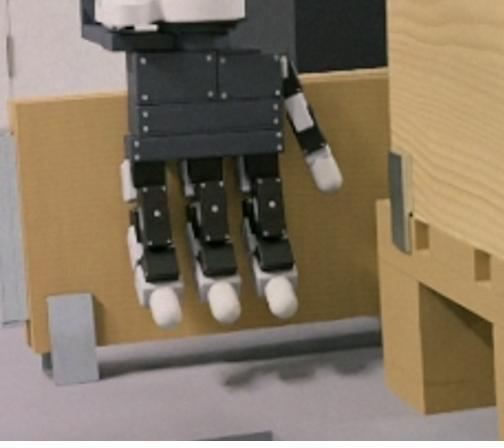

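Request:
move --arm3 '{"joints":{"joint1_rad":-0.5316,"joint2_rad":1.8381,"joint4_rad":0.4596,"joint6_rad":0.8439,"joint7_rad":0.851},"min_time_s":2}'

Scene clock: 1010.00 s.
Joint torques (N m): arm1=[-18.18 -60.27 -23.66 -29.47 -3.56 -11.34 -3.62] | arm2=[4.62 -37.05 9.97 -5.27 1.16 -2.03 -0.04] | arm3=[-12.49 -37.9 -5.11 -15.28 -2.11 -5.03 1.24] | arm4=[27.06 -43.74 23.48 -21.1 1.46 -7.95 -2.88]
Flange force (N): arm1=[-3.7 -71.4 29.9] | arm2=[-7.3 6.9 28.7] | arm3=no reading | arm4=[3.6 -59.1 5.1]
move: arm3 done
Joint velocities: within noise
arm1, arm2, arm4: as last shown
arm2.joint_positions: joint1_rad=-0.512 joint2_rad=+1.533 joint3_rad=+0.000 joint4_rad=+1.443 joint5_rad=+0.000 joint6_rad=+0.166 joint7_rad=+2.496 hand_index_mcp=+0.750 hand_index_abd=-0.613 hand_index_pip=+0.577 hand_index_dip=+0.696 hand_middle_mcp=+0.728 hand_middle_abd=-0.611 hand_middle_pip=+0.586 hand_middle_dip=+0.700 hand_ring_mcp=+0.702 hand_ring_abd=-0.613 hand_ring_pip=+0.630 hand_ring_dip=+0.716 hand_thumb_cmc=+0.937 hand_thumb_axl=+0.677 hand_thumb_mcp=-0.544 hand_thumb_ipl=+0.168 hand_current_limit=+0.750 hand_speed=-0.850
arm2.hand_state: goal,goal,goal,goal,blocked,goal,goal,goal,blocked,blocked,blocked,blocked,goal,goal,goal,goal
arm2.ring_mcp_current_ma: -183
arm2.ring_abd_current_ma: 67
arm2.ring_pip_current_ma: 178
arm2.ring_dip_current_ma: 54
arm3.joint_positions: joint1_rad=-0.532 joint2_rad=+1.838 joint3_rad=+0.000 joint4_rad=+0.460 joint5_rad=+0.000 joint6_rad=+0.844 joint7_rad=+0.851 hand_index_mcp=+0.959 hand_index_abd=+0.000 hand_index_pip=+0.944 hand_index_dip=+0.946 hand_middle_mcp=+0.961 hand_middle_abd=+0.000 hand_middle_pip=+0.943 hand_middle_dip=+0.947 hand_ring_mcp=+0.958 hand_ring_abd=+0.000 hand_ring_pip=+0.943 hand_ring_dip=+0.947 hand_thumb_cmc=+0.943 hand_thumb_axl=+0.678 hand_thumb_mcp=-0.542 hand_thumb_ipl=+0.168 hand_current_limit=+0.750 hand_speed=-0.850
arm3.joint_status: all done
arm3.hand_state: goal,goal,goal,goal,goal,goal,goal,goal,goal,goal,goal,goal,goal,goal,blocked,goal
arm3.index_mcp_current_ma: -5
arm3.index_abd_current_ma: 0
arm3.index_pip_current_ma: -2
arm3.index_dip_current_ma: -1
arm3.middle_mcp_current_ma: -4
arm3.middle_abd_current_ma: 0
arm3.middle_pip_current_ma: -2
arm3.middle_dip_current_ma: -1
arm3.ring_mcp_current_ma: -6
arm3.ring_abd_current_ma: 0
arm3.ring_pip_current_ma: -2
arm3.ring_dip_current_ma: -1
arm3.thumb_cmc_current_ma: -2
arm3.thumb_axl_current_ma: 0
arm3.thumb_mcp_current_ma: 21
arm3.thumb_ipl_current_ma: 0
arm3.hand_goal_index_mcp: 0.970
arm3.hand_goal_index_abd: 0.000
arm3.hand_goal_index_pip: 0.950
arm3.hand_goal_index_dip: 0.950
arm3.hand_goal_middle_mcp: 0.970
arm3.hand_goal_middle_abd: 0.000
arm3.hand_goal_middle_pip: 0.950
arm3.hand_goal_middle_dip: 0.950
arm3.hand_goal_ring_mcp: 0.970
arm3.hand_goal_ring_abd: 0.000
arm3.hand_goal_ring_pip: 0.950
arm3.hand_goal_ring_dip: 0.950
arm3.hand_goal_thumb_cmc: 0.950
arm3.hand_goal_thumb_axl: 0.678
arm3.hand_goal_thumb_mcp: -0.562
arm3.hand_goal_thumb_ipl: 0.168
arm3.hand: x=+0.4693 y=-0.5288 z=+0.4475 quat_wxyz=(-0.002, +1.000, -0.013, +0.006) (m; scene frame)
pictures: none


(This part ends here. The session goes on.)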